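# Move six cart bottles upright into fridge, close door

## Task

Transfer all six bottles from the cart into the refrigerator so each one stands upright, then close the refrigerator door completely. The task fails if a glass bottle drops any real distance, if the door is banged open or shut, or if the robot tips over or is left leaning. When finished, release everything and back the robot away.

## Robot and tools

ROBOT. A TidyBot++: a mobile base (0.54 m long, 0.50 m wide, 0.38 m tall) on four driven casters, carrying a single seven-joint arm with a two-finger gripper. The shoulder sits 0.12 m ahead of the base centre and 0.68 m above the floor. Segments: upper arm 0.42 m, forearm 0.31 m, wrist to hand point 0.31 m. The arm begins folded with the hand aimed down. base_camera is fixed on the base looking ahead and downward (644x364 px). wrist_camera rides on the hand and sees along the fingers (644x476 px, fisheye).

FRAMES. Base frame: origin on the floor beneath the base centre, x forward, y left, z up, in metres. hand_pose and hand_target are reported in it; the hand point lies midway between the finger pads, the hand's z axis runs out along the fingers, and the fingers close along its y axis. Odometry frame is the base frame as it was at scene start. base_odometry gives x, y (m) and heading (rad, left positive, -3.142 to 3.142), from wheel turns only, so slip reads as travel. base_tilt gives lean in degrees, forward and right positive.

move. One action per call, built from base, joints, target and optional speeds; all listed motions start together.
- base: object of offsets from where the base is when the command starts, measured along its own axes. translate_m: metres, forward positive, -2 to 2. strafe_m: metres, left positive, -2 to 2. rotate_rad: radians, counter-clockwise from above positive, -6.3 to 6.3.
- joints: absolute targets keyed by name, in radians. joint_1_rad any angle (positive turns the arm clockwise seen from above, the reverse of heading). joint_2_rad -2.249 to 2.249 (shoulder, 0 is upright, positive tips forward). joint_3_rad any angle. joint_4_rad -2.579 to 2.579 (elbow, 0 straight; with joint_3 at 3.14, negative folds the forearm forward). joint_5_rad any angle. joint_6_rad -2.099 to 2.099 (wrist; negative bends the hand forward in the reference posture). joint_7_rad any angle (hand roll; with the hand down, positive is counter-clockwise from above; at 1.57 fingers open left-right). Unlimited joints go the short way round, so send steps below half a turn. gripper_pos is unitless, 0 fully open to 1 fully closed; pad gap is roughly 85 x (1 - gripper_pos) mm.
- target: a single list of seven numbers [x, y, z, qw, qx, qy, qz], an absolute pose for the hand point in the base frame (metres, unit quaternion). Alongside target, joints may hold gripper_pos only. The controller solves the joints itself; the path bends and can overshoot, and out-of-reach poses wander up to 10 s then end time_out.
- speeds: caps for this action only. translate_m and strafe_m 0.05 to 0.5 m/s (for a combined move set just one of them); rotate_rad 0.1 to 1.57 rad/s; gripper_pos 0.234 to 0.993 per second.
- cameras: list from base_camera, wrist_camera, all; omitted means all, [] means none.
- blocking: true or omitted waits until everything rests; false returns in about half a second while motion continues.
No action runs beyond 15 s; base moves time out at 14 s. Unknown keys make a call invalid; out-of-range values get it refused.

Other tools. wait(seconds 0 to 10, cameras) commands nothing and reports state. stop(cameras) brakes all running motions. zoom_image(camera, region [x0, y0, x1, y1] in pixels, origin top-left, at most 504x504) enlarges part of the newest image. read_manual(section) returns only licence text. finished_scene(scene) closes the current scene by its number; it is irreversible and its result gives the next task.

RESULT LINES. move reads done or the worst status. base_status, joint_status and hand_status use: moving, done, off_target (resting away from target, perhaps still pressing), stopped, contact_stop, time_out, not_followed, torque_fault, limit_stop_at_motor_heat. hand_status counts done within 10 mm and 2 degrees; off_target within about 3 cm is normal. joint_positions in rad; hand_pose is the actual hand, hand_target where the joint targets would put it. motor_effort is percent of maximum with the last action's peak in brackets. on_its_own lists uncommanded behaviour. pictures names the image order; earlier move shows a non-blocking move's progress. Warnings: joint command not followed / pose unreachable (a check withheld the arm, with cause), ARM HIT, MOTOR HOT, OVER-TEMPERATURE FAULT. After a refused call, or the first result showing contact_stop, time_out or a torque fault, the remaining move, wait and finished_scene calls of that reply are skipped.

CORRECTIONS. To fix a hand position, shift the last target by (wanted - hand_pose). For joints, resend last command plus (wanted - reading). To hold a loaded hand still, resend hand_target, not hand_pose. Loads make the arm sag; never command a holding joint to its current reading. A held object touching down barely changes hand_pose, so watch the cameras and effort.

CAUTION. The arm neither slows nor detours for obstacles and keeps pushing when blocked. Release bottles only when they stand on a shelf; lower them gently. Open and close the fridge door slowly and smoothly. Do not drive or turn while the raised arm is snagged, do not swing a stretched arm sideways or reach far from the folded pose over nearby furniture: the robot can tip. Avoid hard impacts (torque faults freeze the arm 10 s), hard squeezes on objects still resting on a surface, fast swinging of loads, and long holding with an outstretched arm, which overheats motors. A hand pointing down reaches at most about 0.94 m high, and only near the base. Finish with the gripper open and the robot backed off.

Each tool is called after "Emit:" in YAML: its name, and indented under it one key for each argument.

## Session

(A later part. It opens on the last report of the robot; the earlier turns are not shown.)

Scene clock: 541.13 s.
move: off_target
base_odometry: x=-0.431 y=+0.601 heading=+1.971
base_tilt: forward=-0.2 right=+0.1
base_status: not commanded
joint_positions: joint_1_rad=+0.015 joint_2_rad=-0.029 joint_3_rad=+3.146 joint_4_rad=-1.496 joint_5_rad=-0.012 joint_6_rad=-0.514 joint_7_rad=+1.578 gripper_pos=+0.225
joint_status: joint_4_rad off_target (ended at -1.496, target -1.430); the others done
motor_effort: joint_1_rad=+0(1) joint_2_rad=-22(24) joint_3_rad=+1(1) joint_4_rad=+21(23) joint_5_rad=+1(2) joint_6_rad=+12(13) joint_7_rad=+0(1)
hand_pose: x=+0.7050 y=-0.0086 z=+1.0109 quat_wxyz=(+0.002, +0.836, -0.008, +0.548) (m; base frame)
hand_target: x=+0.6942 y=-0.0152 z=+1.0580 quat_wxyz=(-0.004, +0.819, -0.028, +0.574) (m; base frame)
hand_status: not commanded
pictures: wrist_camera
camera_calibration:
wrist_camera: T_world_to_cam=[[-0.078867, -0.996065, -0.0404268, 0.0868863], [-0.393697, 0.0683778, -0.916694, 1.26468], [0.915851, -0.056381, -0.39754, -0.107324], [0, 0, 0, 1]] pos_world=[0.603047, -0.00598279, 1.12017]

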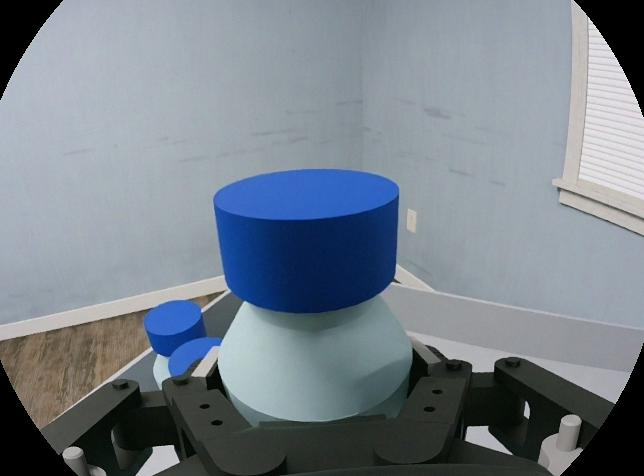

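Emit:
move:
  base: {"translate_m":-0.35}
  cameras: []

Emit:
move:
  base: {"translate_m":0.246,"strafe_m":0.737,"rotate_rad":1.919}
  speeds: {"rotate_rad":1.0}
  cameras: []

Emit:
move:
  joints: {"joint_2_rad":0.205,"joint_4_rad":-1.08,"joint_6_rad":-0.63}

Scene clock: 566.93 s.
move: done
base_odometry: x=-0.294 y=+0.279 heading=+1.972
base_tilt: forward=-0.2 right=+0.1
base_status: done
joint_positions: joint_1_rad=+0.016 joint_2_rad=-0.044 joint_3_rad=+3.146 joint_4_rad=-1.495 joint_5_rad=-0.012 joint_6_rad=-0.521 joint_7_rad=+1.578 gripper_pos=+0.225
joint_status: not commanded
motor_effort: joint_1_rad=+0(2) joint_2_rad=-21(26) joint_3_rad=+1(3) joint_4_rad=+21(22) joint_5_rad=+0(2) joint_6_rad=+12(13) joint_7_rad=+0(1)
hand_pose: x=+0.6993 y=-0.0087 z=+1.0179 quat_wxyz=(+0.002, +0.834, -0.008, +0.552) (m; base frame)
hand_target: x=+0.6942 y=-0.0152 z=+1.0580 quat_wxyz=(-0.004, +0.819, -0.028, +0.574) (m; base frame)
hand_status: not commanded
pictures: none
No camera images: "cameras" was empty.

Scene clock: 570.00 s.
move: done
base_odometry: x=-1.069 y=+0.218 heading=-2.393
base_tilt: forward=-0.2 right=+0.1
base_status: done
joint_positions: joint_1_rad=+0.023 joint_2_rad=-0.042 joint_3_rad=+3.153 joint_4_rad=-1.495 joint_5_rad=-0.012 joint_6_rad=-0.521 joint_7_rad=+1.578 gripper_pos=+0.225
joint_status: not commanded
motor_effort: joint_1_rad=+0(4) joint_2_rad=-21(26) joint_3_rad=+0(4) joint_4_rad=+21(22) joint_5_rad=+0(2) joint_6_rad=+12(12) joint_7_rad=+0(1)
hand_pose: x=+0.6997 y=-0.0175 z=+1.0170 quat_wxyz=(+0.006, +0.834, -0.014, +0.551) (m; base frame)
hand_target: x=+0.6942 y=-0.0152 z=+1.0580 quat_wxyz=(-0.004, +0.819, -0.028, +0.574) (m; base frame)
hand_status: not commanded
pictures: none
No camera images: "cameras" was empty.

Scene clock: 571.73 s.
move: off_target
base_odometry: x=-1.069 y=+0.218 heading=-2.393
base_tilt: forward=-0.2 right=+0.1
base_status: not commanded
joint_positions: joint_1_rad=+0.023 joint_2_rad=+0.206 joint_3_rad=+3.153 joint_4_rad=-1.153 joint_5_rad=-0.012 joint_6_rad=-0.595 joint_7_rad=+1.578 gripper_pos=+0.225
joint_status: joint_4_rad off_target (ended at -1.153, target -1.080); the others done
motor_effort: joint_1_rad=+0(1) joint_2_rad=-29(32) joint_3_rad=+0(1) joint_4_rad=+21(23) joint_5_rad=+0(2) joint_6_rad=+12(14) joint_7_rad=+0(1)
hand_pose: x=+0.8008 y=-0.0196 z=+1.0437 quat_wxyz=(+0.007, +0.829, -0.013, +0.560) (m; base frame)
hand_target: x=+0.7992 y=-0.0172 z=+1.0773 quat_wxyz=(-0.003, +0.817, -0.028, +0.576) (m; base frame)
hand_status: not commanded
pictures: base_camera, wrist_camera
camera_calibration:
wrist_camera: T_world_to_cam=[[-0.0918195, -0.994999, -0.039316, 0.0940348], [-0.367565, 0.0705609, -0.927317, 1.32343], [0.925454, -0.0706946, -0.372206, -0.217078], [0, 0, 0, 1]] pos_world=[0.695977, -0.0151643, 1.15014]

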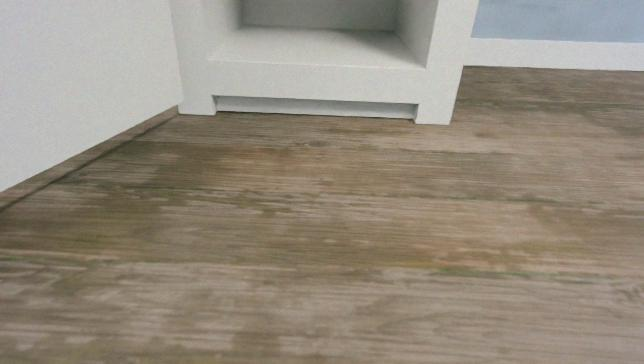

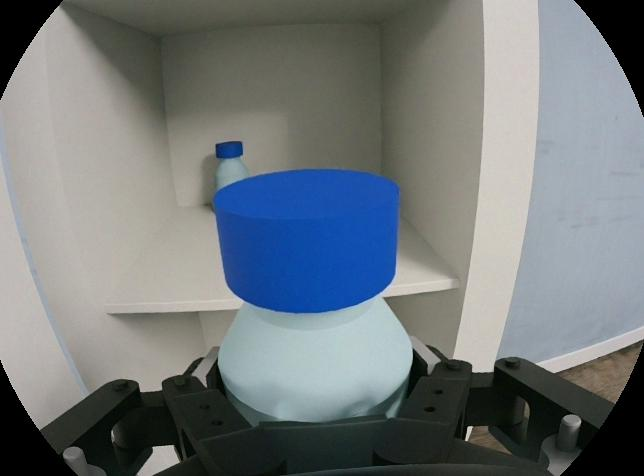

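Emit:
move:
  base: {"translate_m":0.53}
  speeds: {"translate_m":0.25}
  cameras: ["wrist_camera"]

Emit:
move:
  joints: {"joint_2_rad":0.31,"joint_6_rad":-0.47}
  cameras: ["wrist_camera"]

Scene clock: 586.03 s.
move: done
base_odometry: x=-1.458 y=-0.143 heading=-2.392
base_tilt: forward=-0.2 right=+0.1
base_status: done
joint_positions: joint_1_rad=+0.023 joint_2_rad=+0.216 joint_3_rad=+3.153 joint_4_rad=-1.149 joint_5_rad=-0.012 joint_6_rad=-0.599 joint_7_rad=+1.578 gripper_pos=+0.225
joint_status: not commanded
motor_effort: joint_1_rad=+0(2) joint_2_rad=-30(34) joint_3_rad=+0(1) joint_4_rad=+21(22) joint_5_rad=+1(2) joint_6_rad=+12(13) joint_7_rad=+0(1)
hand_pose: x=+0.8041 y=-0.0195 z=+1.0378 quat_wxyz=(+0.007, +0.831, -0.013, +0.555) (m; base frame)
hand_target: x=+0.7992 y=-0.0172 z=+1.0773 quat_wxyz=(-0.003, +0.817, -0.028, +0.576) (m; base frame)
hand_status: not commanded
pictures: wrist_camera
camera_calibration:
wrist_camera: T_world_to_cam=[[-0.0919763, -0.995012, -0.0386138, 0.0935792], [-0.377139, 0.0706986, -0.923454, 1.32291], [0.921578, -0.0703732, -0.381761, -0.20925], [0, 0, 0, 1]] pos_world=[0.700367, -0.0151407, 1.14537]

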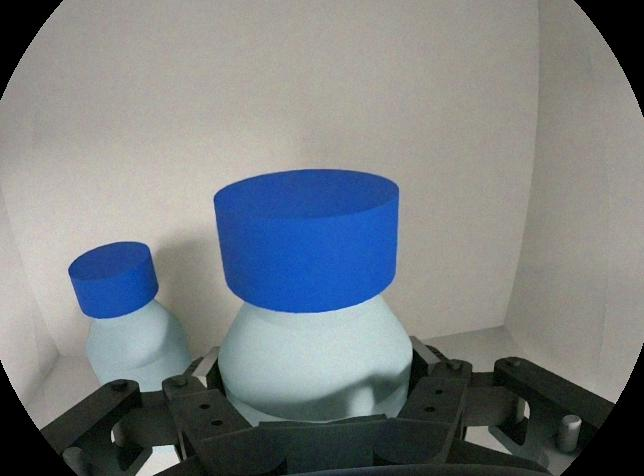

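Scene clock: 587.07 s.
move: done
base_odometry: x=-1.458 y=-0.143 heading=-2.392
base_tilt: forward=-0.2 right=+0.1
base_status: not commanded
joint_positions: joint_1_rad=+0.023 joint_2_rad=+0.317 joint_3_rad=+3.153 joint_4_rad=-1.145 joint_5_rad=-0.012 joint_6_rad=-0.527 joint_7_rad=+1.578 gripper_pos=+0.225
joint_status: all done
motor_effort: joint_1_rad=+0(1) joint_2_rad=-35(39) joint_3_rad=+0(1) joint_4_rad=+21(23) joint_5_rad=+0(1) joint_6_rad=+11(13) joint_7_rad=+0(1)
hand_pose: x=+0.8472 y=-0.0208 z=+0.9894 quat_wxyz=(+0.008, +0.838, -0.013, +0.545) (m; base frame)
hand_target: x=+0.8548 y=-0.0183 z=+1.0502 quat_wxyz=(-0.003, +0.801, -0.027, +0.598) (m; base frame)
hand_status: not commanded
pictures: wrist_camera
camera_calibration:
wrist_camera: T_world_to_cam=[[-0.0934826, -0.994964, -0.0361478, 0.0932632], [-0.399759, 0.0707617, -0.913885, 1.30418], [0.911841, -0.070982, -0.404361, -0.236959], [0, 0, 0, 1]] pos_world=[0.746145, -0.0163123, 1.09943]

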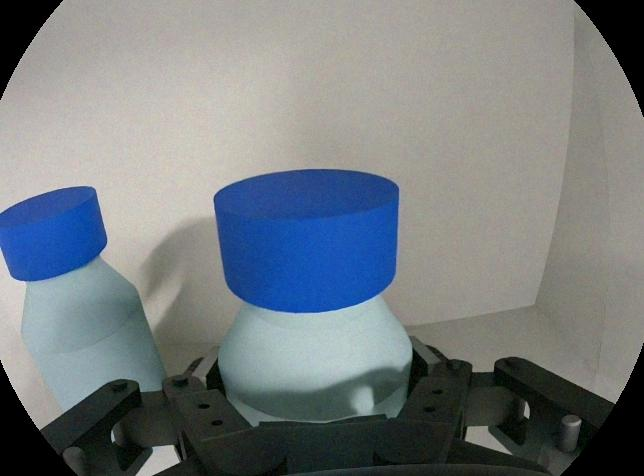

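Emit:
move:
  joints: {"joint_2_rad":0.328,"joint_6_rad":-0.41}
  cameras: []

Emit:
move:
  joints: {"joint_2_rad":0.344,"joint_6_rad":-0.395}
  cameras: []

Emit:
move:
  joints: {"joint_2_rad":0.356,"joint_6_rad":-0.383}
  cameras: []

Emit:
move:
  joints: {"joint_2_rad":0.366,"joint_6_rad":-0.373}
  cameras: ["wrist_camera"]

Scene clock: 596.43 s.
move: done
base_odometry: x=-1.458 y=-0.143 heading=-2.392
base_tilt: forward=-0.2 right=+0.1
base_status: not commanded
joint_positions: joint_1_rad=+0.023 joint_2_rad=+0.324 joint_3_rad=+3.153 joint_4_rad=-1.144 joint_5_rad=-0.012 joint_6_rad=-0.468 joint_7_rad=+1.578 gripper_pos=+0.225
joint_status: all done
motor_effort: joint_1_rad=+0(0) joint_2_rad=-34(35) joint_3_rad=+0(1) joint_4_rad=+21(22) joint_5_rad=+1(2) joint_6_rad=+12(13) joint_7_rad=+0(1)
hand_pose: x=+0.8562 y=-0.0212 z=+1.0017 quat_wxyz=(+0.008, +0.824, -0.013, +0.567) (m; base frame)
hand_target: x=+0.8664 y=-0.0185 z=+1.0549 quat_wxyz=(-0.003, +0.788, -0.026, +0.615) (m; base frame)
hand_status: not commanded
pictures: none
No camera images: "cameras" was empty.

Scene clock: 597.07 s.
move: done
base_odometry: x=-1.458 y=-0.143 heading=-2.392
base_tilt: forward=-0.2 right=+0.1
base_status: not commanded
joint_positions: joint_1_rad=+0.023 joint_2_rad=+0.335 joint_3_rad=+3.153 joint_4_rad=-1.144 joint_5_rad=-0.012 joint_6_rad=-0.458 joint_7_rad=+1.578 gripper_pos=+0.225
joint_status: all done
motor_effort: joint_1_rad=+0(0) joint_2_rad=-34(36) joint_3_rad=+0(1) joint_4_rad=+21(22) joint_5_rad=+1(2) joint_6_rad=+12(12) joint_7_rad=+0(1)
hand_pose: x=+0.8608 y=-0.0213 z=+0.9963 quat_wxyz=(+0.008, +0.824, -0.013, +0.566) (m; base frame)
hand_target: x=+0.8735 y=-0.0187 z=+1.0474 quat_wxyz=(-0.003, +0.789, -0.026, +0.614) (m; base frame)
hand_status: not commanded
pictures: none
No camera images: "cameras" was empty.

Scene clock: 597.70 s.
move: done
base_odometry: x=-1.458 y=-0.143 heading=-2.392
base_tilt: forward=-0.2 right=+0.1
base_status: not commanded
joint_positions: joint_1_rad=+0.023 joint_2_rad=+0.346 joint_3_rad=+3.153 joint_4_rad=-1.144 joint_5_rad=-0.012 joint_6_rad=-0.448 joint_7_rad=+1.578 gripper_pos=+0.225
joint_status: all done
motor_effort: joint_1_rad=-1(1) joint_2_rad=-34(36) joint_3_rad=+1(1) joint_4_rad=+21(22) joint_5_rad=+1(2) joint_6_rad=+12(13) joint_7_rad=+0(1)
hand_pose: x=+0.8653 y=-0.0215 z=+0.9911 quat_wxyz=(+0.008, +0.824, -0.013, +0.566) (m; base frame)
hand_target: x=+0.8788 y=-0.0188 z=+1.0419 quat_wxyz=(-0.003, +0.789, -0.026, +0.614) (m; base frame)
hand_status: not commanded
pictures: none
No camera images: "cameras" was empty.

Scene clock: 598.30 s.
move: done
base_odometry: x=-1.458 y=-0.143 heading=-2.392
base_tilt: forward=-0.2 right=+0.1
base_status: not commanded
joint_positions: joint_1_rad=+0.023 joint_2_rad=+0.355 joint_3_rad=+3.153 joint_4_rad=-1.144 joint_5_rad=-0.012 joint_6_rad=-0.439 joint_7_rad=+1.578 gripper_pos=+0.225
joint_status: all done
motor_effort: joint_1_rad=+0(0) joint_2_rad=-34(36) joint_3_rad=+0(1) joint_4_rad=+21(22) joint_5_rad=+1(2) joint_6_rad=+12(13) joint_7_rad=+0(1)
hand_pose: x=+0.8691 y=-0.0216 z=+0.9867 quat_wxyz=(+0.008, +0.824, -0.013, +0.566) (m; base frame)
hand_target: x=+0.8831 y=-0.0188 z=+1.0373 quat_wxyz=(-0.003, +0.789, -0.026, +0.614) (m; base frame)
hand_status: not commanded
pictures: wrist_camera
camera_calibration:
wrist_camera: T_world_to_cam=[[-0.0922831, -0.994979, -0.0387363, 0.095927], [-0.353839, 0.0691317, -0.932748, 1.28925], [0.930742, -0.0723704, -0.358442, -0.319826], [0, 0, 0, 1]] pos_world=[0.762714, -0.0168283, 1.09162]

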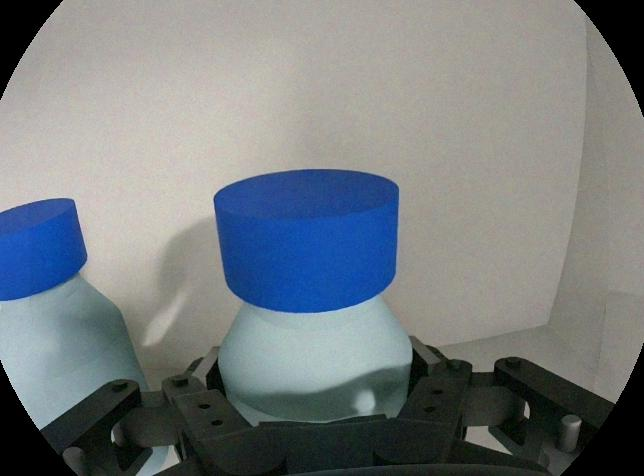

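Emit:
move:
  joints: {"joint_2_rad":0.374}
  cameras: []

Emit:
move:
  joints: {"joint_2_rad":0.382}
  cameras: []

Emit:
move:
  joints: {"joint_2_rad":0.388}
  cameras: ["wrist_camera"]

Scene clock: 605.37 s.
move: done
base_odometry: x=-1.458 y=-0.143 heading=-2.392
base_tilt: forward=-0.2 right=+0.1
base_status: not commanded
joint_positions: joint_1_rad=+0.023 joint_2_rad=+0.363 joint_3_rad=+3.153 joint_4_rad=-1.144 joint_5_rad=-0.012 joint_6_rad=-0.439 joint_7_rad=+1.578 gripper_pos=+0.225
joint_status: all done
motor_effort: joint_1_rad=+0(1) joint_2_rad=-37(37) joint_3_rad=+0(1) joint_4_rad=+21(22) joint_5_rad=+1(2) joint_6_rad=+12(12) joint_7_rad=+0(1)
hand_pose: x=+0.8714 y=-0.0216 z=+0.9811 quat_wxyz=(+0.008, +0.827, -0.013, +0.563) (m; base frame)
hand_target: x=+0.8859 y=-0.0189 z=+1.0312 quat_wxyz=(-0.003, +0.791, -0.026, +0.611) (m; base frame)
hand_status: not commanded
pictures: none
No camera images: "cameras" was empty.

Scene clock: 605.83 s.
move: done
base_odometry: x=-1.458 y=-0.143 heading=-2.392
base_tilt: forward=-0.2 right=+0.1
base_status: not commanded
joint_positions: joint_1_rad=+0.023 joint_2_rad=+0.364 joint_3_rad=+3.153 joint_4_rad=-1.144 joint_5_rad=-0.012 joint_6_rad=-0.437 joint_7_rad=+1.578 gripper_pos=+0.225
joint_status: all done
motor_effort: joint_1_rad=+0(0) joint_2_rad=-35(36) joint_3_rad=+0(1) joint_4_rad=+21(21) joint_5_rad=+1(2) joint_6_rad=+11(12) joint_7_rad=+0(1)
hand_pose: x=+0.8722 y=-0.0217 z=+0.9810 quat_wxyz=(+0.008, +0.826, -0.013, +0.563) (m; base frame)
hand_target: x=+0.8887 y=-0.0190 z=+1.0250 quat_wxyz=(-0.003, +0.794, -0.026, +0.608) (m; base frame)
hand_status: not commanded
pictures: none
No camera images: "cameras" was empty.

Scene clock: 606.27 s.
move: done
base_odometry: x=-1.458 y=-0.143 heading=-2.392
base_tilt: forward=-0.2 right=+0.1
base_status: not commanded
joint_positions: joint_1_rad=+0.023 joint_2_rad=+0.366 joint_3_rad=+3.153 joint_4_rad=-1.143 joint_5_rad=-0.012 joint_6_rad=-0.435 joint_7_rad=+1.578 gripper_pos=+0.225
joint_status: all done
motor_effort: joint_1_rad=+0(0) joint_2_rad=-34(35) joint_3_rad=+0(1) joint_4_rad=+20(21) joint_5_rad=+1(1) joint_6_rad=+11(12) joint_7_rad=+0(1)
hand_pose: x=+0.8730 y=-0.0217 z=+0.9809 quat_wxyz=(+0.008, +0.826, -0.013, +0.564) (m; base frame)
hand_target: x=+0.8908 y=-0.0190 z=+1.0204 quat_wxyz=(-0.003, +0.795, -0.026, +0.605) (m; base frame)
hand_status: not commanded
pictures: wrist_camera
camera_calibration:
wrist_camera: T_world_to_cam=[[-0.0924919, -0.994975, -0.0383396, 0.0957529], [-0.358333, 0.0691858, -0.931027, 1.28744], [0.929001, -0.0723741, -0.362932, -0.319601], [0, 0, 0, 1]] pos_world=[0.767099, -0.0169319, 1.08632]

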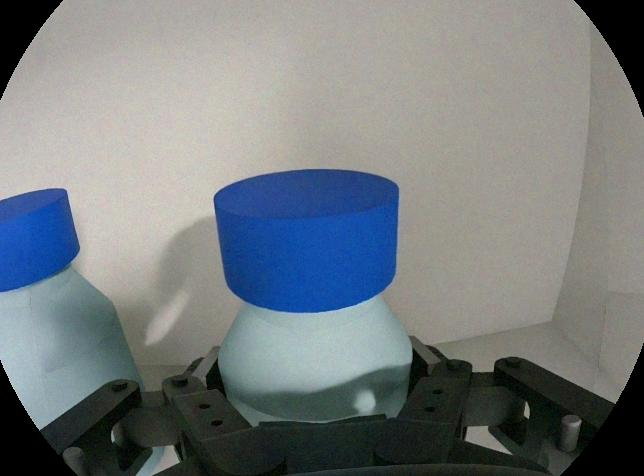

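Emit:
move:
  joints: {"joint_2_rad":0.372}
  cameras: []

Emit:
move:
  joints: {"gripper_pos":0.1}
  speeds: {"gripper_pos":0.234}
  cameras: ["wrist_camera"]

Emit:
move:
  base: {"translate_m":-0.55}
  cameras: ["wrist_camera"]

Emit:
move:
  base: {"translate_m":-0.696,"strafe_m":0.50,"rotate_rad":-1.781}
  joints: {"joint_1_rad":0.02,"joint_2_rad":0.20,"joint_4_rad":-1.70,"joint_6_rad":0.0}

Scene clock: 636.93 s.
move: done
base_odometry: x=-1.458 y=-0.143 heading=-2.392
base_tilt: forward=-0.2 right=+0.1
base_status: not commanded
joint_positions: joint_1_rad=+0.023 joint_2_rad=+0.366 joint_3_rad=+3.153 joint_4_rad=-1.143 joint_5_rad=-0.012 joint_6_rad=-0.435 joint_7_rad=+1.578 gripper_pos=+0.225
joint_status: all done
motor_effort: joint_1_rad=+0(1) joint_2_rad=-34(35) joint_3_rad=+0(1) joint_4_rad=+20(20) joint_5_rad=+1(2) joint_6_rad=+11(11) joint_7_rad=+0(1)
hand_pose: x=+0.8730 y=-0.0217 z=+0.9809 quat_wxyz=(+0.008, +0.826, -0.013, +0.564) (m; base frame)
hand_target: x=+0.8852 y=-0.0189 z=+1.0327 quat_wxyz=(-0.003, +0.791, -0.026, +0.612) (m; base frame)
hand_status: not commanded
pictures: none
No camera images: "cameras" was empty.

Scene clock: 638.00 s.
move: done
base_odometry: x=-1.458 y=-0.143 heading=-2.392
base_tilt: forward=-0.2 right=+0.1
base_status: not commanded
joint_positions: joint_1_rad=+0.023 joint_2_rad=+0.366 joint_3_rad=+3.153 joint_4_rad=-1.124 joint_5_rad=-0.012 joint_6_rad=-0.417 joint_7_rad=+1.578 gripper_pos=+0.100
joint_status: all done
motor_effort: joint_1_rad=+0(1) joint_2_rad=-31(36) joint_3_rad=+0(1) joint_4_rad=+18(21) joint_5_rad=+0(2) joint_6_rad=+9(12) joint_7_rad=+0(1)
hand_pose: x=+0.8765 y=-0.0218 z=+0.9971 quat_wxyz=(+0.009, +0.815, -0.013, +0.579) (m; base frame)
hand_target: x=+0.8852 y=-0.0189 z=+1.0327 quat_wxyz=(-0.003, +0.791, -0.026, +0.612) (m; base frame)
hand_status: not commanded
pictures: wrist_camera
camera_calibration:
wrist_camera: T_world_to_cam=[[-0.0911198, -0.995018, -0.0404481, 0.0974899], [-0.324344, 0.0680555, -0.943488, 1.28645], [0.94154, -0.0728514, -0.328929, -0.361893], [0, 0, 0, 1]] pos_world=[0.766874, -0.0169103, 1.09866]

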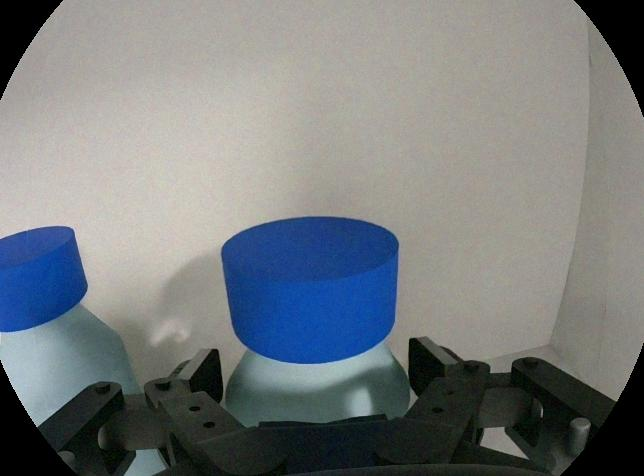

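Scene clock: 640.27 s.
move: done
base_odometry: x=-1.055 y=+0.232 heading=-2.392
base_tilt: forward=-0.2 right=+0.1
base_status: done
joint_positions: joint_1_rad=+0.024 joint_2_rad=+0.360 joint_3_rad=+3.153 joint_4_rad=-1.122 joint_5_rad=-0.012 joint_6_rad=-0.415 joint_7_rad=+1.578 gripper_pos=+0.100
joint_status: not commanded
motor_effort: joint_1_rad=+0(8) joint_2_rad=-32(37) joint_3_rad=+1(4) joint_4_rad=+18(19) joint_5_rad=+1(2) joint_6_rad=+9(10) joint_7_rad=+0(1)
hand_pose: x=+0.8749 y=-0.0218 z=+1.0039 quat_wxyz=(+0.009, +0.812, -0.013, +0.583) (m; base frame)
hand_target: x=+0.8852 y=-0.0189 z=+1.0327 quat_wxyz=(-0.003, +0.791, -0.026, +0.612) (m; base frame)
hand_status: not commanded
pictures: wrist_camera
camera_calibration:
wrist_camera: T_world_to_cam=[[-0.0906125, -0.995028, -0.0413404, 0.0980925], [-0.314282, 0.0679608, -0.946894, 1.28694], [0.944995, -0.0728079, -0.318878, -0.371249], [0, 0, 0, 1]] pos_world=[0.764178, -0.0168863, 1.10426]

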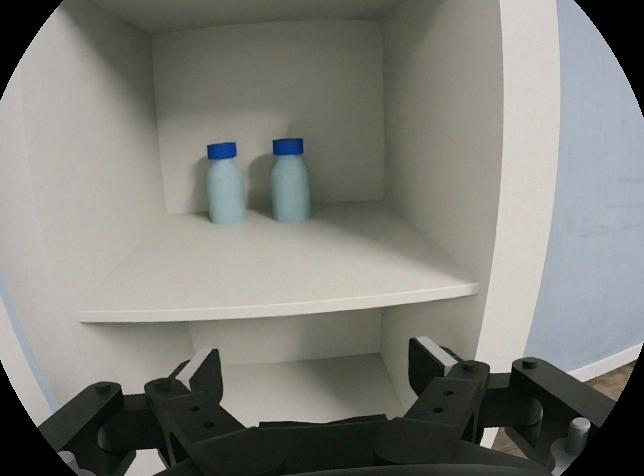

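Scene clock: 643.70 s.
move: done
base_odometry: x=-0.204 y=+0.339 heading=+2.109
base_tilt: forward=-0.2 right=+0.1
base_status: done
joint_positions: joint_1_rad=+0.024 joint_2_rad=+0.219 joint_3_rad=+3.153 joint_4_rad=-1.672 joint_5_rad=-0.012 joint_6_rad=-0.048 joint_7_rad=+1.578 gripper_pos=+0.100
joint_status: all done
motor_effort: joint_1_rad=-1(4) joint_2_rad=-26(35) joint_3_rad=+1(2) joint_4_rad=+18(19) joint_5_rad=+1(2) joint_6_rad=+9(10) joint_7_rad=+0(1)
hand_pose: x=+0.7989 y=-0.0221 z=+0.8814 quat_wxyz=(+0.009, +0.825, -0.016, +0.565) (m; base frame)
hand_target: x=+0.7945 y=-0.0174 z=+0.8919 quat_wxyz=(-0.003, +0.813, -0.028, +0.582) (m; base frame)
hand_status: not commanded
pictures: base_camera, wrist_camera
camera_calibration:
wrist_camera: T_world_to_cam=[[-0.0978617, -0.994403, -0.0398234, 0.0903112], [-0.353989, 0.0721796, -0.93246, 1.16612], [0.930116, -0.0771551, -0.359071, -0.291279], [0, 0, 0, 1]] pos_world=[0.692555, -0.0168381, 0.986368]

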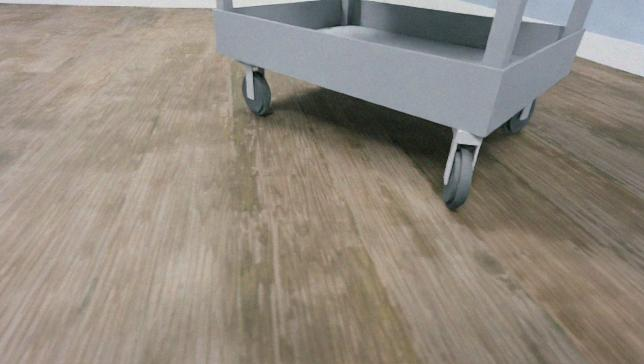

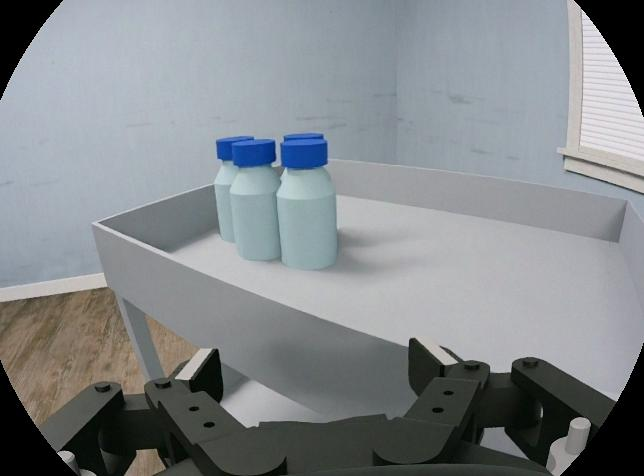

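Emit:
move:
  base: {"translate_m":-0.077,"strafe_m":-0.219,"rotate_rad":0.171}
  joints: {"joint_2_rad":0.385,"joint_4_rad":-1.43,"joint_6_rad":-0.085,"gripper_pos":0.15}

Scene clock: 693.60 s.
move: done
base_odometry: x=+0.023 y=+0.386 heading=+2.281
base_tilt: forward=-0.2 right=+0.1
base_status: done
joint_positions: joint_1_rad=+0.027 joint_2_rad=+0.351 joint_3_rad=+3.152 joint_4_rad=-1.478 joint_5_rad=-0.012 joint_6_rad=-0.048 joint_7_rad=+1.578 gripper_pos=+0.152
joint_status: all done
motor_effort: joint_1_rad=+0(5) joint_2_rad=-31(32) joint_3_rad=+0(4) joint_4_rad=+18(18) joint_5_rad=+1(2) joint_6_rad=+9(10) joint_7_rad=+1(1)
hand_pose: x=+0.8641 y=-0.0250 z=+0.9025 quat_wxyz=(+0.011, +0.807, -0.015, +0.591) (m; base frame)
hand_target: x=+0.8765 y=-0.0190 z=+0.8951 quat_wxyz=(-0.002, +0.813, -0.027, +0.582) (m; base frame)
hand_status: not commanded
pictures: base_camera, wrist_camera
camera_calibration:
wrist_camera: T_world_to_cam=[[-0.096373, -0.994439, -0.0424636, 0.0957158], [-0.295594, 0.069332, -0.952794, 1.17695], [0.95044, -0.0792716, -0.300632, -0.41496], [0, 0, 0, 1]] pos_world=[0.75152, -0.0193115, 1.00071]

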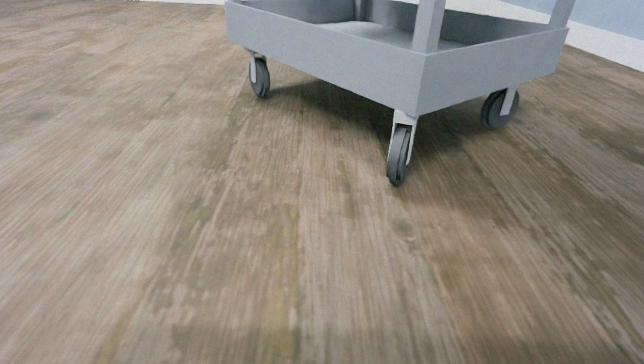

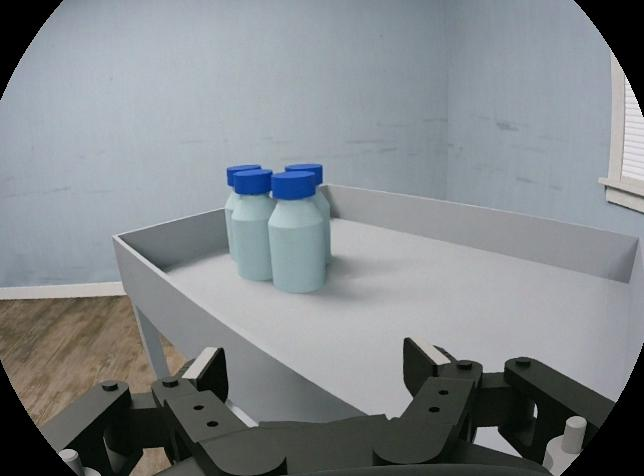

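Emit:
move:
  joints: {"joint_2_rad":0.425,"joint_4_rad":-1.36,"joint_6_rad":-0.165}
  base: {"translate_m":0.15}
  cameras: ["wrist_camera"]

Scene clock: 708.67 s.
move: done
base_odometry: x=-0.074 y=+0.500 heading=+2.281
base_tilt: forward=-0.2 right=+0.1
base_status: done
joint_positions: joint_1_rad=+0.027 joint_2_rad=+0.407 joint_3_rad=+3.152 joint_4_rad=-1.404 joint_5_rad=-0.012 joint_6_rad=-0.118 joint_7_rad=+1.578 gripper_pos=+0.152
joint_status: all done
motor_effort: joint_1_rad=+0(1) joint_2_rad=-32(36) joint_3_rad=+1(1) joint_4_rad=+18(19) joint_5_rad=+1(2) joint_6_rad=+9(11) joint_7_rad=+0(1)
hand_pose: x=+0.8822 y=-0.0251 z=+0.8843 quat_wxyz=(+0.010, +0.822, -0.015, +0.570) (m; base frame)
hand_target: x=+0.8887 y=-0.0192 z=+0.8830 quat_wxyz=(-0.002, +0.827, -0.027, +0.561) (m; base frame)
hand_status: not commanded
pictures: wrist_camera
camera_calibration:
wrist_camera: T_world_to_cam=[[-0.097584, -0.994463, -0.0389985, 0.094554], [-0.344284, 0.070498, -0.936215, 1.19324], [0.93378, -0.0779331, -0.349257, -0.379929], [0, 0, 0, 1]] pos_world=[0.774811, -0.0196995, 0.988123]

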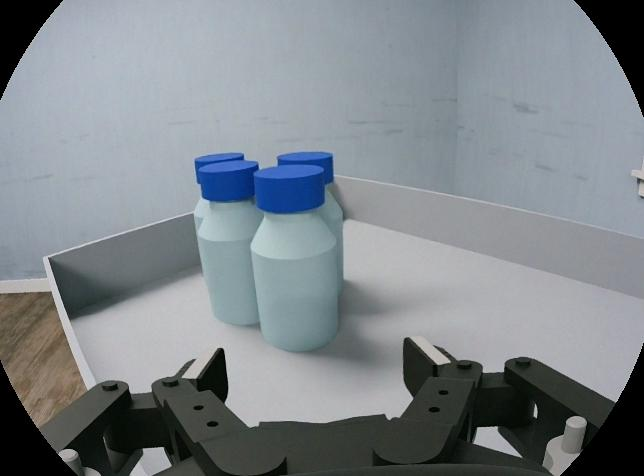

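Emit:
move:
  joints: {"joint_2_rad":0.45}
  base: {"translate_m":0.11,"strafe_m":0.004}
  speeds: {"translate_m":0.15}
  cameras: ["wrist_camera"]

Scene clock: 718.00 s.
move: done
base_odometry: x=-0.149 y=+0.581 heading=+2.280
base_tilt: forward=-0.2 right=+0.1
base_status: done
joint_positions: joint_1_rad=+0.027 joint_2_rad=+0.427 joint_3_rad=+3.152 joint_4_rad=-1.402 joint_5_rad=-0.012 joint_6_rad=-0.119 joint_7_rad=+1.578 gripper_pos=+0.152
joint_status: all done
motor_effort: joint_1_rad=+0(2) joint_2_rad=-34(35) joint_3_rad=+0(1) joint_4_rad=+18(18) joint_5_rad=+0(2) joint_6_rad=+8(9) joint_7_rad=+1(1)
hand_pose: x=+0.8864 y=-0.0252 z=+0.8696 quat_wxyz=(+0.010, +0.827, -0.015, +0.562) (m; base frame)
hand_target: x=+0.8935 y=-0.0193 z=+0.8637 quat_wxyz=(-0.002, +0.834, -0.028, +0.551) (m; base frame)
hand_status: not commanded
pictures: wrist_camera
camera_calibration:
wrist_camera: T_world_to_cam=[[-0.0983068, -0.994445, -0.0376217, 0.0937277], [-0.362208, 0.070967, -0.929392, 1.19097], [0.926899, -0.0777386, -0.367172, -0.367247], [0, 0, 0, 1]] pos_world=[0.780992, -0.0198616, 0.975557]

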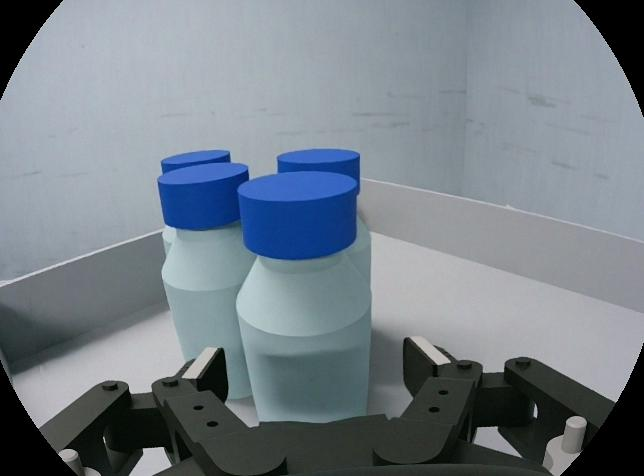

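Emit:
move:
  base: {"translate_m":0.05}
  speeds: {"translate_m":0.1}
  cameras: ["wrist_camera"]

Scene clock: 723.93 s.
move: done
base_odometry: x=-0.182 y=+0.619 heading=+2.280
base_tilt: forward=-0.2 right=+0.1
base_status: done
joint_positions: joint_1_rad=+0.027 joint_2_rad=+0.431 joint_3_rad=+3.152 joint_4_rad=-1.401 joint_5_rad=-0.012 joint_6_rad=-0.119 joint_7_rad=+1.578 gripper_pos=+0.152
joint_status: not commanded
motor_effort: joint_1_rad=+0(2) joint_2_rad=-33(37) joint_3_rad=+0(1) joint_4_rad=+18(18) joint_5_rad=+0(2) joint_6_rad=+9(9) joint_7_rad=+0(1)
hand_pose: x=+0.8871 y=-0.0252 z=+0.8673 quat_wxyz=(+0.010, +0.828, -0.015, +0.561) (m; base frame)
hand_target: x=+0.8935 y=-0.0193 z=+0.8637 quat_wxyz=(-0.002, +0.834, -0.028, +0.551) (m; base frame)
hand_status: not commanded
pictures: wrist_camera
camera_calibration:
wrist_camera: T_world_to_cam=[[-0.0983894, -0.994445, -0.0373955, 0.0935933], [-0.365115, 0.0710303, -0.928249, 1.19064], [0.925749, -0.0776762, -0.370075, -0.365248], [0, 0, 0, 1]] pos_world=[0.782056, -0.0198692, 0.973541]

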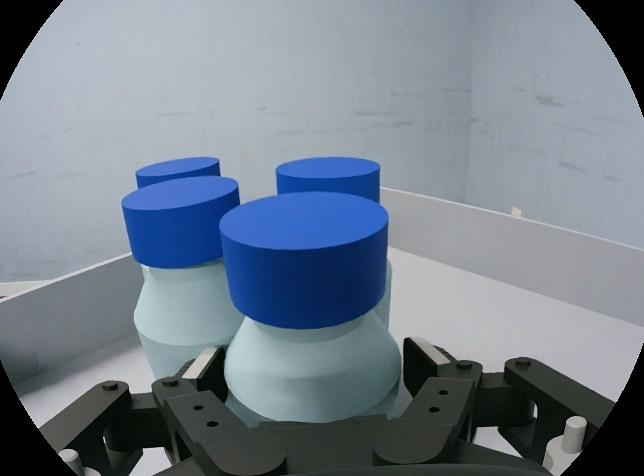

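Emit:
move:
  base: {"translate_m":0.012}
  joints: {"joint_2_rad":0.462}
  speeds: {"translate_m":0.1}
  cameras: ["wrist_camera"]

Emit:
move:
  joints: {"gripper_pos":0.275}
  speeds: {"gripper_pos":0.234}
  cameras: ["wrist_camera"]

Scene clock: 728.10 s.
move: done
base_odometry: x=-0.190 y=+0.628 heading=+2.280
base_tilt: forward=-0.2 right=+0.1
base_status: done
joint_positions: joint_1_rad=+0.027 joint_2_rad=+0.438 joint_3_rad=+3.152 joint_4_rad=-1.400 joint_5_rad=-0.012 joint_6_rad=-0.121 joint_7_rad=+1.578 gripper_pos=+0.152
joint_status: all done
motor_effort: joint_1_rad=-1(2) joint_2_rad=-34(38) joint_3_rad=+0(1) joint_4_rad=+18(19) joint_5_rad=+0(2) joint_6_rad=+9(10) joint_7_rad=+0(1)
hand_pose: x=+0.8886 y=-0.0253 z=+0.8621 quat_wxyz=(+0.010, +0.830, -0.015, +0.558) (m; base frame)
hand_target: x=+0.8956 y=-0.0194 z=+0.8544 quat_wxyz=(-0.002, +0.837, -0.028, +0.546) (m; base frame)
hand_status: not commanded
pictures: wrist_camera
camera_calibration:
wrist_camera: T_world_to_cam=[[-0.0986393, -0.994439, -0.0368845, 0.0932949], [-0.371717, 0.0712026, -0.925611, 1.19], [0.923091, -0.077591, -0.376674, -0.360493], [0, 0, 0, 1]] pos_world=[0.784314, -0.019926, 0.969132]

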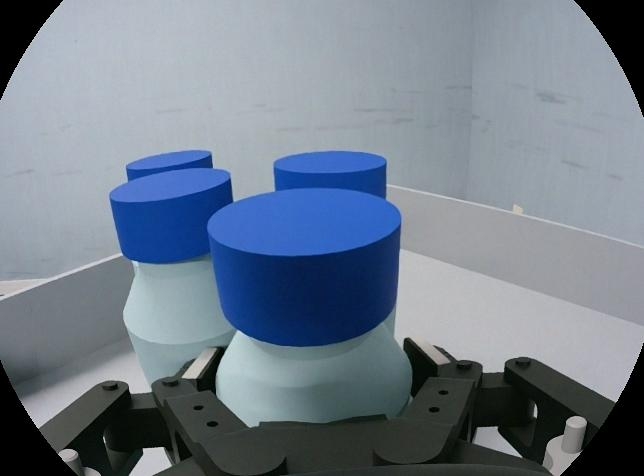

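Scene clock: 728.97 s.
move: off_target
base_odometry: x=-0.190 y=+0.628 heading=+2.280
base_tilt: forward=-0.2 right=+0.1
base_status: not commanded
joint_positions: joint_1_rad=+0.027 joint_2_rad=+0.438 joint_3_rad=+3.152 joint_4_rad=-1.400 joint_5_rad=-0.012 joint_6_rad=-0.121 joint_7_rad=+1.578 gripper_pos=+0.225
joint_status: gripper_pos off_target (ended at +0.225, target +0.275)
motor_effort: joint_1_rad=-1(1) joint_2_rad=-31(34) joint_3_rad=+0(1) joint_4_rad=+17(18) joint_5_rad=+1(1) joint_6_rad=+8(9) joint_7_rad=+0(1)
hand_pose: x=+0.8886 y=-0.0252 z=+0.8622 quat_wxyz=(+0.010, +0.830, -0.015, +0.558) (m; base frame)
hand_target: x=+0.8956 y=-0.0194 z=+0.8544 quat_wxyz=(-0.002, +0.837, -0.028, +0.546) (m; base frame)
hand_status: not commanded
pictures: wrist_camera
camera_calibration:
wrist_camera: T_world_to_cam=[[-0.0986076, -0.994442, -0.0368882, 0.0932946], [-0.371665, 0.0711896, -0.925633, 1.19001], [0.923115, -0.0775645, -0.376619, -0.360557], [0, 0, 0, 1]] pos_world=[0.78432, -0.0199065, 0.96916]

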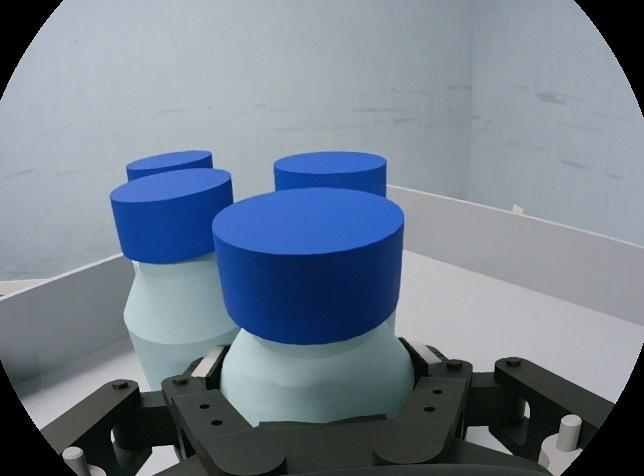

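Emit:
move:
  joints: {"joint_2_rad":0.42,"joint_4_rad":-1.12,"joint_6_rad":-0.41}
  cameras: []

Emit:
move:
  joints: {"joint_2_rad":0.36,"joint_4_rad":-0.91,"joint_6_rad":-0.645}
  cameras: ["wrist_camera"]

Scene clock: 740.10 s.
move: off_target
base_odometry: x=-0.190 y=+0.628 heading=+2.280
base_tilt: forward=-0.2 right=+0.1
base_status: not commanded
joint_positions: joint_1_rad=+0.027 joint_2_rad=+0.440 joint_3_rad=+3.152 joint_4_rad=-1.184 joint_5_rad=-0.012 joint_6_rad=-0.372 joint_7_rad=+1.578 gripper_pos=+0.225
joint_status: joint_4_rad off_target (ended at -1.184, target -1.120); the others done
motor_effort: joint_1_rad=+0(1) joint_2_rad=-37(39) joint_3_rad=+0(1) joint_4_rad=+21(22) joint_5_rad=+0(2) joint_6_rad=+11(13) joint_7_rad=+0(1)
hand_pose: x=+0.8955 y=-0.0244 z=+0.9169 quat_wxyz=(+0.009, +0.840, -0.014, +0.542) (m; base frame)
hand_target: x=+0.8938 y=-0.0191 z=+0.9604 quat_wxyz=(-0.002, +0.827, -0.027, +0.561) (m; base frame)
hand_status: not commanded
pictures: none
No camera images: "cameras" was empty.

Scene clock: 741.67 s.
move: off_target
base_odometry: x=-0.190 y=+0.628 heading=+2.280
base_tilt: forward=-0.2 right=+0.1
base_status: not commanded
joint_positions: joint_1_rad=+0.027 joint_2_rad=+0.391 joint_3_rad=+3.152 joint_4_rad=-0.972 joint_5_rad=-0.012 joint_6_rad=-0.608 joint_7_rad=+1.578 gripper_pos=+0.225
joint_status: joint_4_rad off_target (ended at -0.972, target -0.910); the others done
motor_effort: joint_1_rad=+0(1) joint_2_rad=-36(41) joint_3_rad=+1(1) joint_4_rad=+21(22) joint_5_rad=+0(2) joint_6_rad=+11(13) joint_7_rad=+1(1)
hand_pose: x=+0.8735 y=-0.0227 z=+1.0142 quat_wxyz=(+0.008, +0.833, -0.013, +0.552) (m; base frame)
hand_target: x=+0.8604 y=-0.0182 z=+1.0637 quat_wxyz=(-0.003, +0.817, -0.027, +0.576) (m; base frame)
hand_status: not commanded
pictures: wrist_camera
camera_calibration:
wrist_camera: T_world_to_cam=[[-0.0937678, -0.994916, -0.0367344, 0.0955505], [-0.383783, 0.0701665, -0.920754, 1.33054], [0.91865, -0.072239, -0.388411, -0.273138], [0, 0, 0, 1]] pos_world=[0.770518, -0.0180261, 1.12252]

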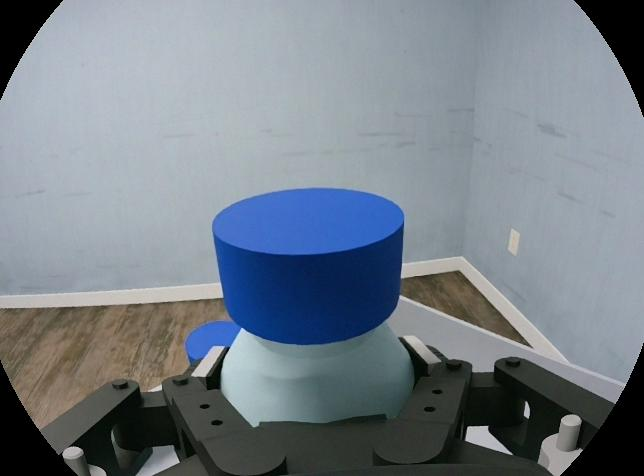

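Emit:
move:
  base: {"translate_m":-0.35}
  joints: {"joint_2_rad":0.33,"joint_6_rad":-0.675}
  cameras: []

Emit:
move:
  base: {"translate_m":0.726,"strafe_m":0.938,"rotate_rad":1.611}
  speeds: {"rotate_rad":1.0}

Scene clock: 754.20 s.
move: done
base_odometry: x=+0.038 y=+0.362 heading=+2.280
base_tilt: forward=-0.2 right=+0.1
base_status: done
joint_positions: joint_1_rad=+0.025 joint_2_rad=+0.350 joint_3_rad=+3.152 joint_4_rad=-0.969 joint_5_rad=-0.012 joint_6_rad=-0.648 joint_7_rad=+1.578 gripper_pos=+0.225
joint_status: all done
motor_effort: joint_1_rad=+0(7) joint_2_rad=-34(43) joint_3_rad=+0(4) joint_4_rad=+20(22) joint_5_rad=+0(2) joint_6_rad=+11(13) joint_7_rad=+0(1)
hand_pose: x=+0.8547 y=-0.0207 z=+1.0356 quat_wxyz=(+0.007, +0.832, -0.012, +0.554) (m; base frame)
hand_target: x=+0.8456 y=-0.0179 z=+1.0769 quat_wxyz=(-0.003, +0.817, -0.027, +0.576) (m; base frame)
hand_status: not commanded
pictures: none
No camera images: "cameras" was empty.

Scene clock: 758.23 s.
move: done
base_odometry: x=-1.147 y=+0.303 heading=-2.392
base_tilt: forward=-0.2 right=+0.1
base_status: done
joint_positions: joint_1_rad=+0.017 joint_2_rad=+0.350 joint_3_rad=+3.148 joint_4_rad=-0.968 joint_5_rad=-0.012 joint_6_rad=-0.648 joint_7_rad=+1.578 gripper_pos=+0.225
joint_status: not commanded
motor_effort: joint_1_rad=+0(6) joint_2_rad=-35(39) joint_3_rad=+0(4) joint_4_rad=+21(22) joint_5_rad=+1(2) joint_6_rad=+12(12) joint_7_rad=+1(1)
hand_pose: x=+0.8551 y=-0.0127 z=+1.0352 quat_wxyz=(+0.004, +0.832, -0.008, +0.554) (m; base frame)
hand_target: x=+0.8456 y=-0.0179 z=+1.0769 quat_wxyz=(-0.003, +0.817, -0.027, +0.576) (m; base frame)
hand_status: not commanded
pictures: base_camera, wrist_camera
camera_calibration:
wrist_camera: T_world_to_cam=[[-0.0799299, -0.996053, -0.0385919, 0.0946562], [-0.380818, 0.0662926, -0.92227, 1.34105], [0.921189, -0.0590205, -0.384614, -0.253293], [0, 0, 0, 1]] pos_world=[0.751593, -0.00956859, 1.14304]

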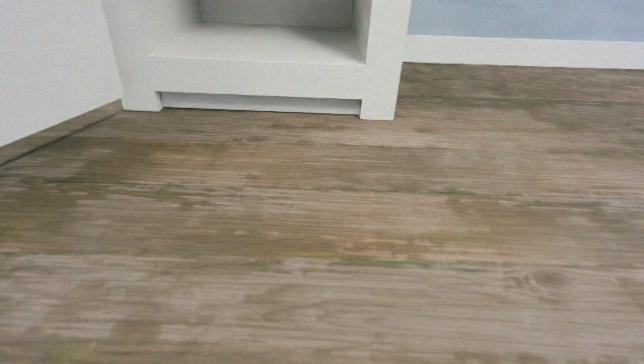

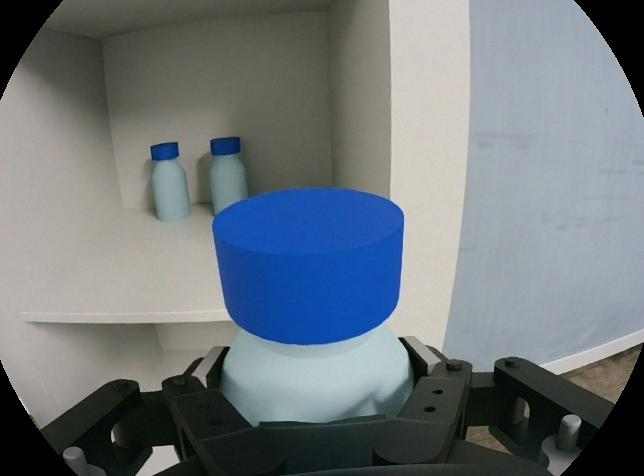

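Emit:
move:
  base: {"translate_m":0.37,"strafe_m":0.03}
  speeds: {"translate_m":0.3}
  cameras: ["wrist_camera"]

Emit:
move:
  joints: {"joint_2_rad":0.40,"joint_6_rad":-0.53}
  cameras: ["wrist_camera"]

Scene clock: 785.50 s.
move: done
base_odometry: x=-1.398 y=+0.029 heading=-2.392
base_tilt: forward=-0.2 right=+0.1
base_status: done
joint_positions: joint_1_rad=+0.017 joint_2_rad=+0.349 joint_3_rad=+3.148 joint_4_rad=-0.968 joint_5_rad=-0.012 joint_6_rad=-0.648 joint_7_rad=+1.578 gripper_pos=+0.225
joint_status: not commanded
motor_effort: joint_1_rad=+0(1) joint_2_rad=-34(39) joint_3_rad=+0(1) joint_4_rad=+20(21) joint_5_rad=+1(2) joint_6_rad=+12(12) joint_7_rad=+1(1)
hand_pose: x=+0.8545 y=-0.0127 z=+1.0361 quat_wxyz=(+0.004, +0.832, -0.008, +0.555) (m; base frame)
hand_target: x=+0.8456 y=-0.0179 z=+1.0769 quat_wxyz=(-0.003, +0.817, -0.027, +0.576) (m; base frame)
hand_status: not commanded
pictures: wrist_camera
camera_calibration:
wrist_camera: T_world_to_cam=[[-0.0799161, -0.996052, -0.0386569, 0.0946934], [-0.379882, 0.0662874, -0.922657, 1.3413], [0.921577, -0.0590501, -0.383679, -0.253741], [0, 0, 0, 1]] pos_world=[0.750946, -0.00957542, 1.14387]

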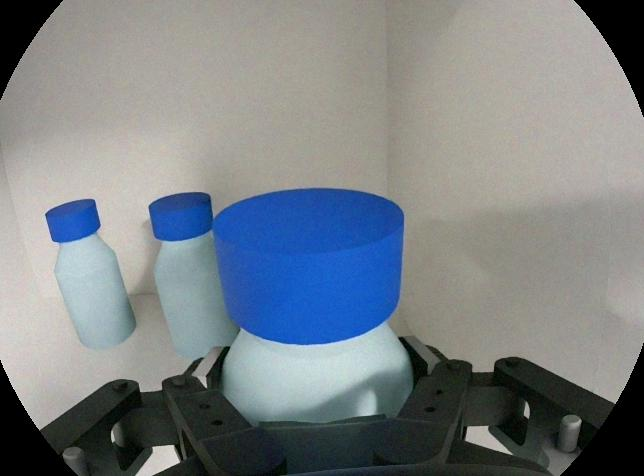

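Scene clock: 786.43 s.
move: done
base_odometry: x=-1.398 y=+0.029 heading=-2.392
base_tilt: forward=-0.2 right=+0.1
base_status: not commanded
joint_positions: joint_1_rad=+0.017 joint_2_rad=+0.397 joint_3_rad=+3.148 joint_4_rad=-0.968 joint_5_rad=-0.012 joint_6_rad=-0.575 joint_7_rad=+1.578 gripper_pos=+0.225
joint_status: all done
motor_effort: joint_1_rad=+0(1) joint_2_rad=-37(39) joint_3_rad=+0(1) joint_4_rad=+21(22) joint_5_rad=+0(1) joint_6_rad=+12(13) joint_7_rad=+1(1)
hand_pose: x=+0.8796 y=-0.0133 z=+1.0215 quat_wxyz=(+0.004, +0.825, -0.008, +0.565) (m; base frame)
hand_target: x=+0.8865 y=-0.0187 z=+1.0676 quat_wxyz=(-0.003, +0.795, -0.026, +0.606) (m; base frame)
hand_status: not commanded
pictures: wrist_camera
camera_calibration:
wrist_camera: T_world_to_cam=[[-0.0795621, -0.996027, -0.0400055, 0.0965617], [-0.356214, 0.0658912, -0.932078, 1.32623], [0.931011, -0.0599076, -0.360041, -0.314943], [0, 0, 0, 1]] pos_world=[0.77332, -0.0100764, 1.12662]

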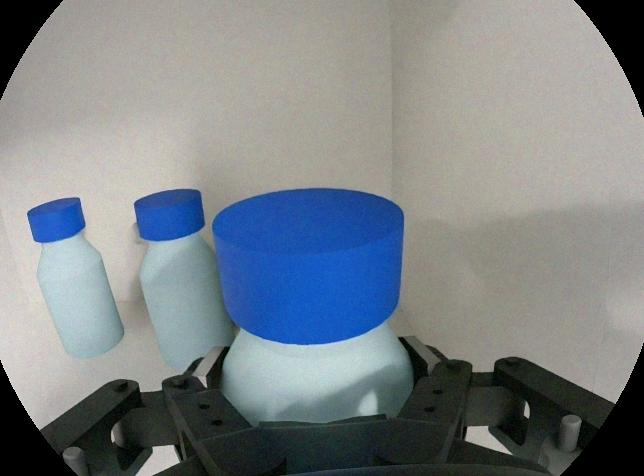

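Emit:
move:
  joints: {"joint_2_rad":0.44,"joint_6_rad":-0.50}
  cameras: []

Emit:
move:
  joints: {"joint_2_rad":0.465,"joint_6_rad":-0.475}
  cameras: []

Scene clock: 793.53 s.
move: done
base_odometry: x=-1.398 y=+0.029 heading=-2.392
base_tilt: forward=-0.2 right=+0.1
base_status: not commanded
joint_positions: joint_1_rad=+0.017 joint_2_rad=+0.434 joint_3_rad=+3.148 joint_4_rad=-0.968 joint_5_rad=-0.012 joint_6_rad=-0.558 joint_7_rad=+1.578 gripper_pos=+0.225
joint_status: all done
motor_effort: joint_1_rad=+0(0) joint_2_rad=-38(39) joint_3_rad=+0(1) joint_4_rad=+21(21) joint_5_rad=+1(2) joint_6_rad=+11(12) joint_7_rad=+1(1)
hand_pose: x=+0.8938 y=-0.0136 z=+0.9982 quat_wxyz=(+0.004, +0.830, -0.008, +0.557) (m; base frame)
hand_target: x=+0.9040 y=-0.0190 z=+1.0455 quat_wxyz=(-0.003, +0.798, -0.026, +0.602) (m; base frame)
hand_status: not commanded
pictures: none
No camera images: "cameras" was empty.

Scene clock: 794.30 s.
move: done
base_odometry: x=-1.398 y=+0.029 heading=-2.392
base_tilt: forward=-0.2 right=+0.1
base_status: not commanded
joint_positions: joint_1_rad=+0.017 joint_2_rad=+0.455 joint_3_rad=+3.148 joint_4_rad=-0.968 joint_5_rad=-0.012 joint_6_rad=-0.536 joint_7_rad=+1.578 gripper_pos=+0.225
joint_status: all done
motor_effort: joint_1_rad=+0(0) joint_2_rad=-38(40) joint_3_rad=+0(1) joint_4_rad=+21(22) joint_5_rad=+2(2) joint_6_rad=+12(13) joint_7_rad=+0(1)
hand_pose: x=+0.9028 y=-0.0138 z=+0.9881 quat_wxyz=(+0.004, +0.830, -0.008, +0.557) (m; base frame)
hand_target: x=+0.9151 y=-0.0192 z=+1.0332 quat_wxyz=(-0.002, +0.798, -0.026, +0.602) (m; base frame)
hand_status: not commanded
pictures: none
No camera images: "cameras" was empty.

Perfect pitch (1.959). Last couple of mm.

Emit:
move:
  joints: {"joint_2_rad":0.473,"joint_6_rad":-0.467}
  cameras: []

Emit:
move:
  joints: {"joint_2_rad":0.481,"joint_6_rad":-0.459}
  cameras: []

Emit:
move:
  joints: {"gripper_pos":0.1}
  speeds: {"gripper_pos":0.234}
  cameras: ["wrist_camera"]

Scene clock: 800.60 s.
move: done
base_odometry: x=-1.398 y=+0.029 heading=-2.392
base_tilt: forward=-0.2 right=+0.1
base_status: not commanded
joint_positions: joint_1_rad=+0.017 joint_2_rad=+0.459 joint_3_rad=+3.148 joint_4_rad=-0.968 joint_5_rad=-0.012 joint_6_rad=-0.530 joint_7_rad=+1.578 gripper_pos=+0.225
joint_status: all done
motor_effort: joint_1_rad=+0(1) joint_2_rad=-38(39) joint_3_rad=+0(1) joint_4_rad=+21(21) joint_5_rad=+0(2) joint_6_rad=+11(12) joint_7_rad=+1(1)
hand_pose: x=+0.9048 y=-0.0139 z=+0.9865 quat_wxyz=(+0.004, +0.830, -0.008, +0.558) (m; base frame)
hand_target: x=+0.9186 y=-0.0193 z=+1.0292 quat_wxyz=(-0.002, +0.798, -0.026, +0.602) (m; base frame)
hand_status: not commanded
pictures: none
No camera images: "cameras" was empty.

Scene clock: 801.10 s.
move: done
base_odometry: x=-1.398 y=+0.029 heading=-2.392
base_tilt: forward=-0.2 right=+0.1
base_status: not commanded
joint_positions: joint_1_rad=+0.017 joint_2_rad=+0.462 joint_3_rad=+3.148 joint_4_rad=-0.968 joint_5_rad=-0.012 joint_6_rad=-0.521 joint_7_rad=+1.578 gripper_pos=+0.225
joint_status: all done
motor_effort: joint_1_rad=+0(1) joint_2_rad=-38(39) joint_3_rad=+0(0) joint_4_rad=+20(21) joint_5_rad=+1(1) joint_6_rad=+11(12) joint_7_rad=+0(1)
hand_pose: x=+0.9069 y=-0.0139 z=+0.9865 quat_wxyz=(+0.004, +0.828, -0.008, +0.560) (m; base frame)
hand_target: x=+0.9221 y=-0.0194 z=+1.0252 quat_wxyz=(-0.002, +0.798, -0.026, +0.602) (m; base frame)
hand_status: not commanded
pictures: none
No camera images: "cameras" was empty.

Scene clock: 802.17 s.
move: done
base_odometry: x=-1.398 y=+0.029 heading=-2.392
base_tilt: forward=-0.2 right=+0.1
base_status: not commanded
joint_positions: joint_1_rad=+0.017 joint_2_rad=+0.463 joint_3_rad=+3.148 joint_4_rad=-0.953 joint_5_rad=-0.012 joint_6_rad=-0.502 joint_7_rad=+1.578 gripper_pos=+0.100
joint_status: all done
motor_effort: joint_1_rad=+0(1) joint_2_rad=-35(39) joint_3_rad=+0(1) joint_4_rad=+18(21) joint_5_rad=+1(2) joint_6_rad=+9(12) joint_7_rad=+1(1)
hand_pose: x=+0.9101 y=-0.0140 z=+1.0012 quat_wxyz=(+0.005, +0.818, -0.008, +0.575) (m; base frame)
hand_target: x=+0.9221 y=-0.0194 z=+1.0252 quat_wxyz=(-0.002, +0.798, -0.026, +0.602) (m; base frame)
hand_status: not commanded
pictures: wrist_camera
camera_calibration:
wrist_camera: T_world_to_cam=[[-0.0792164, -0.996011, -0.0410726, 0.0982201], [-0.334586, 0.0653777, -0.940095, 1.30655], [0.93903, -0.0607286, -0.33843, -0.379614], [0, 0, 0, 1]] pos_world=[0.801404, -0.0106446, 1.10385]

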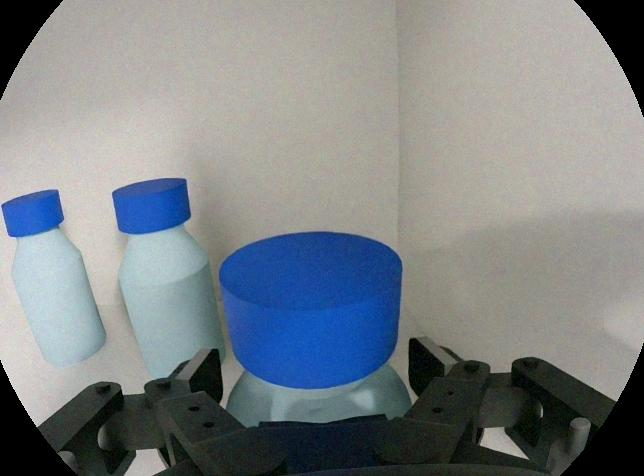

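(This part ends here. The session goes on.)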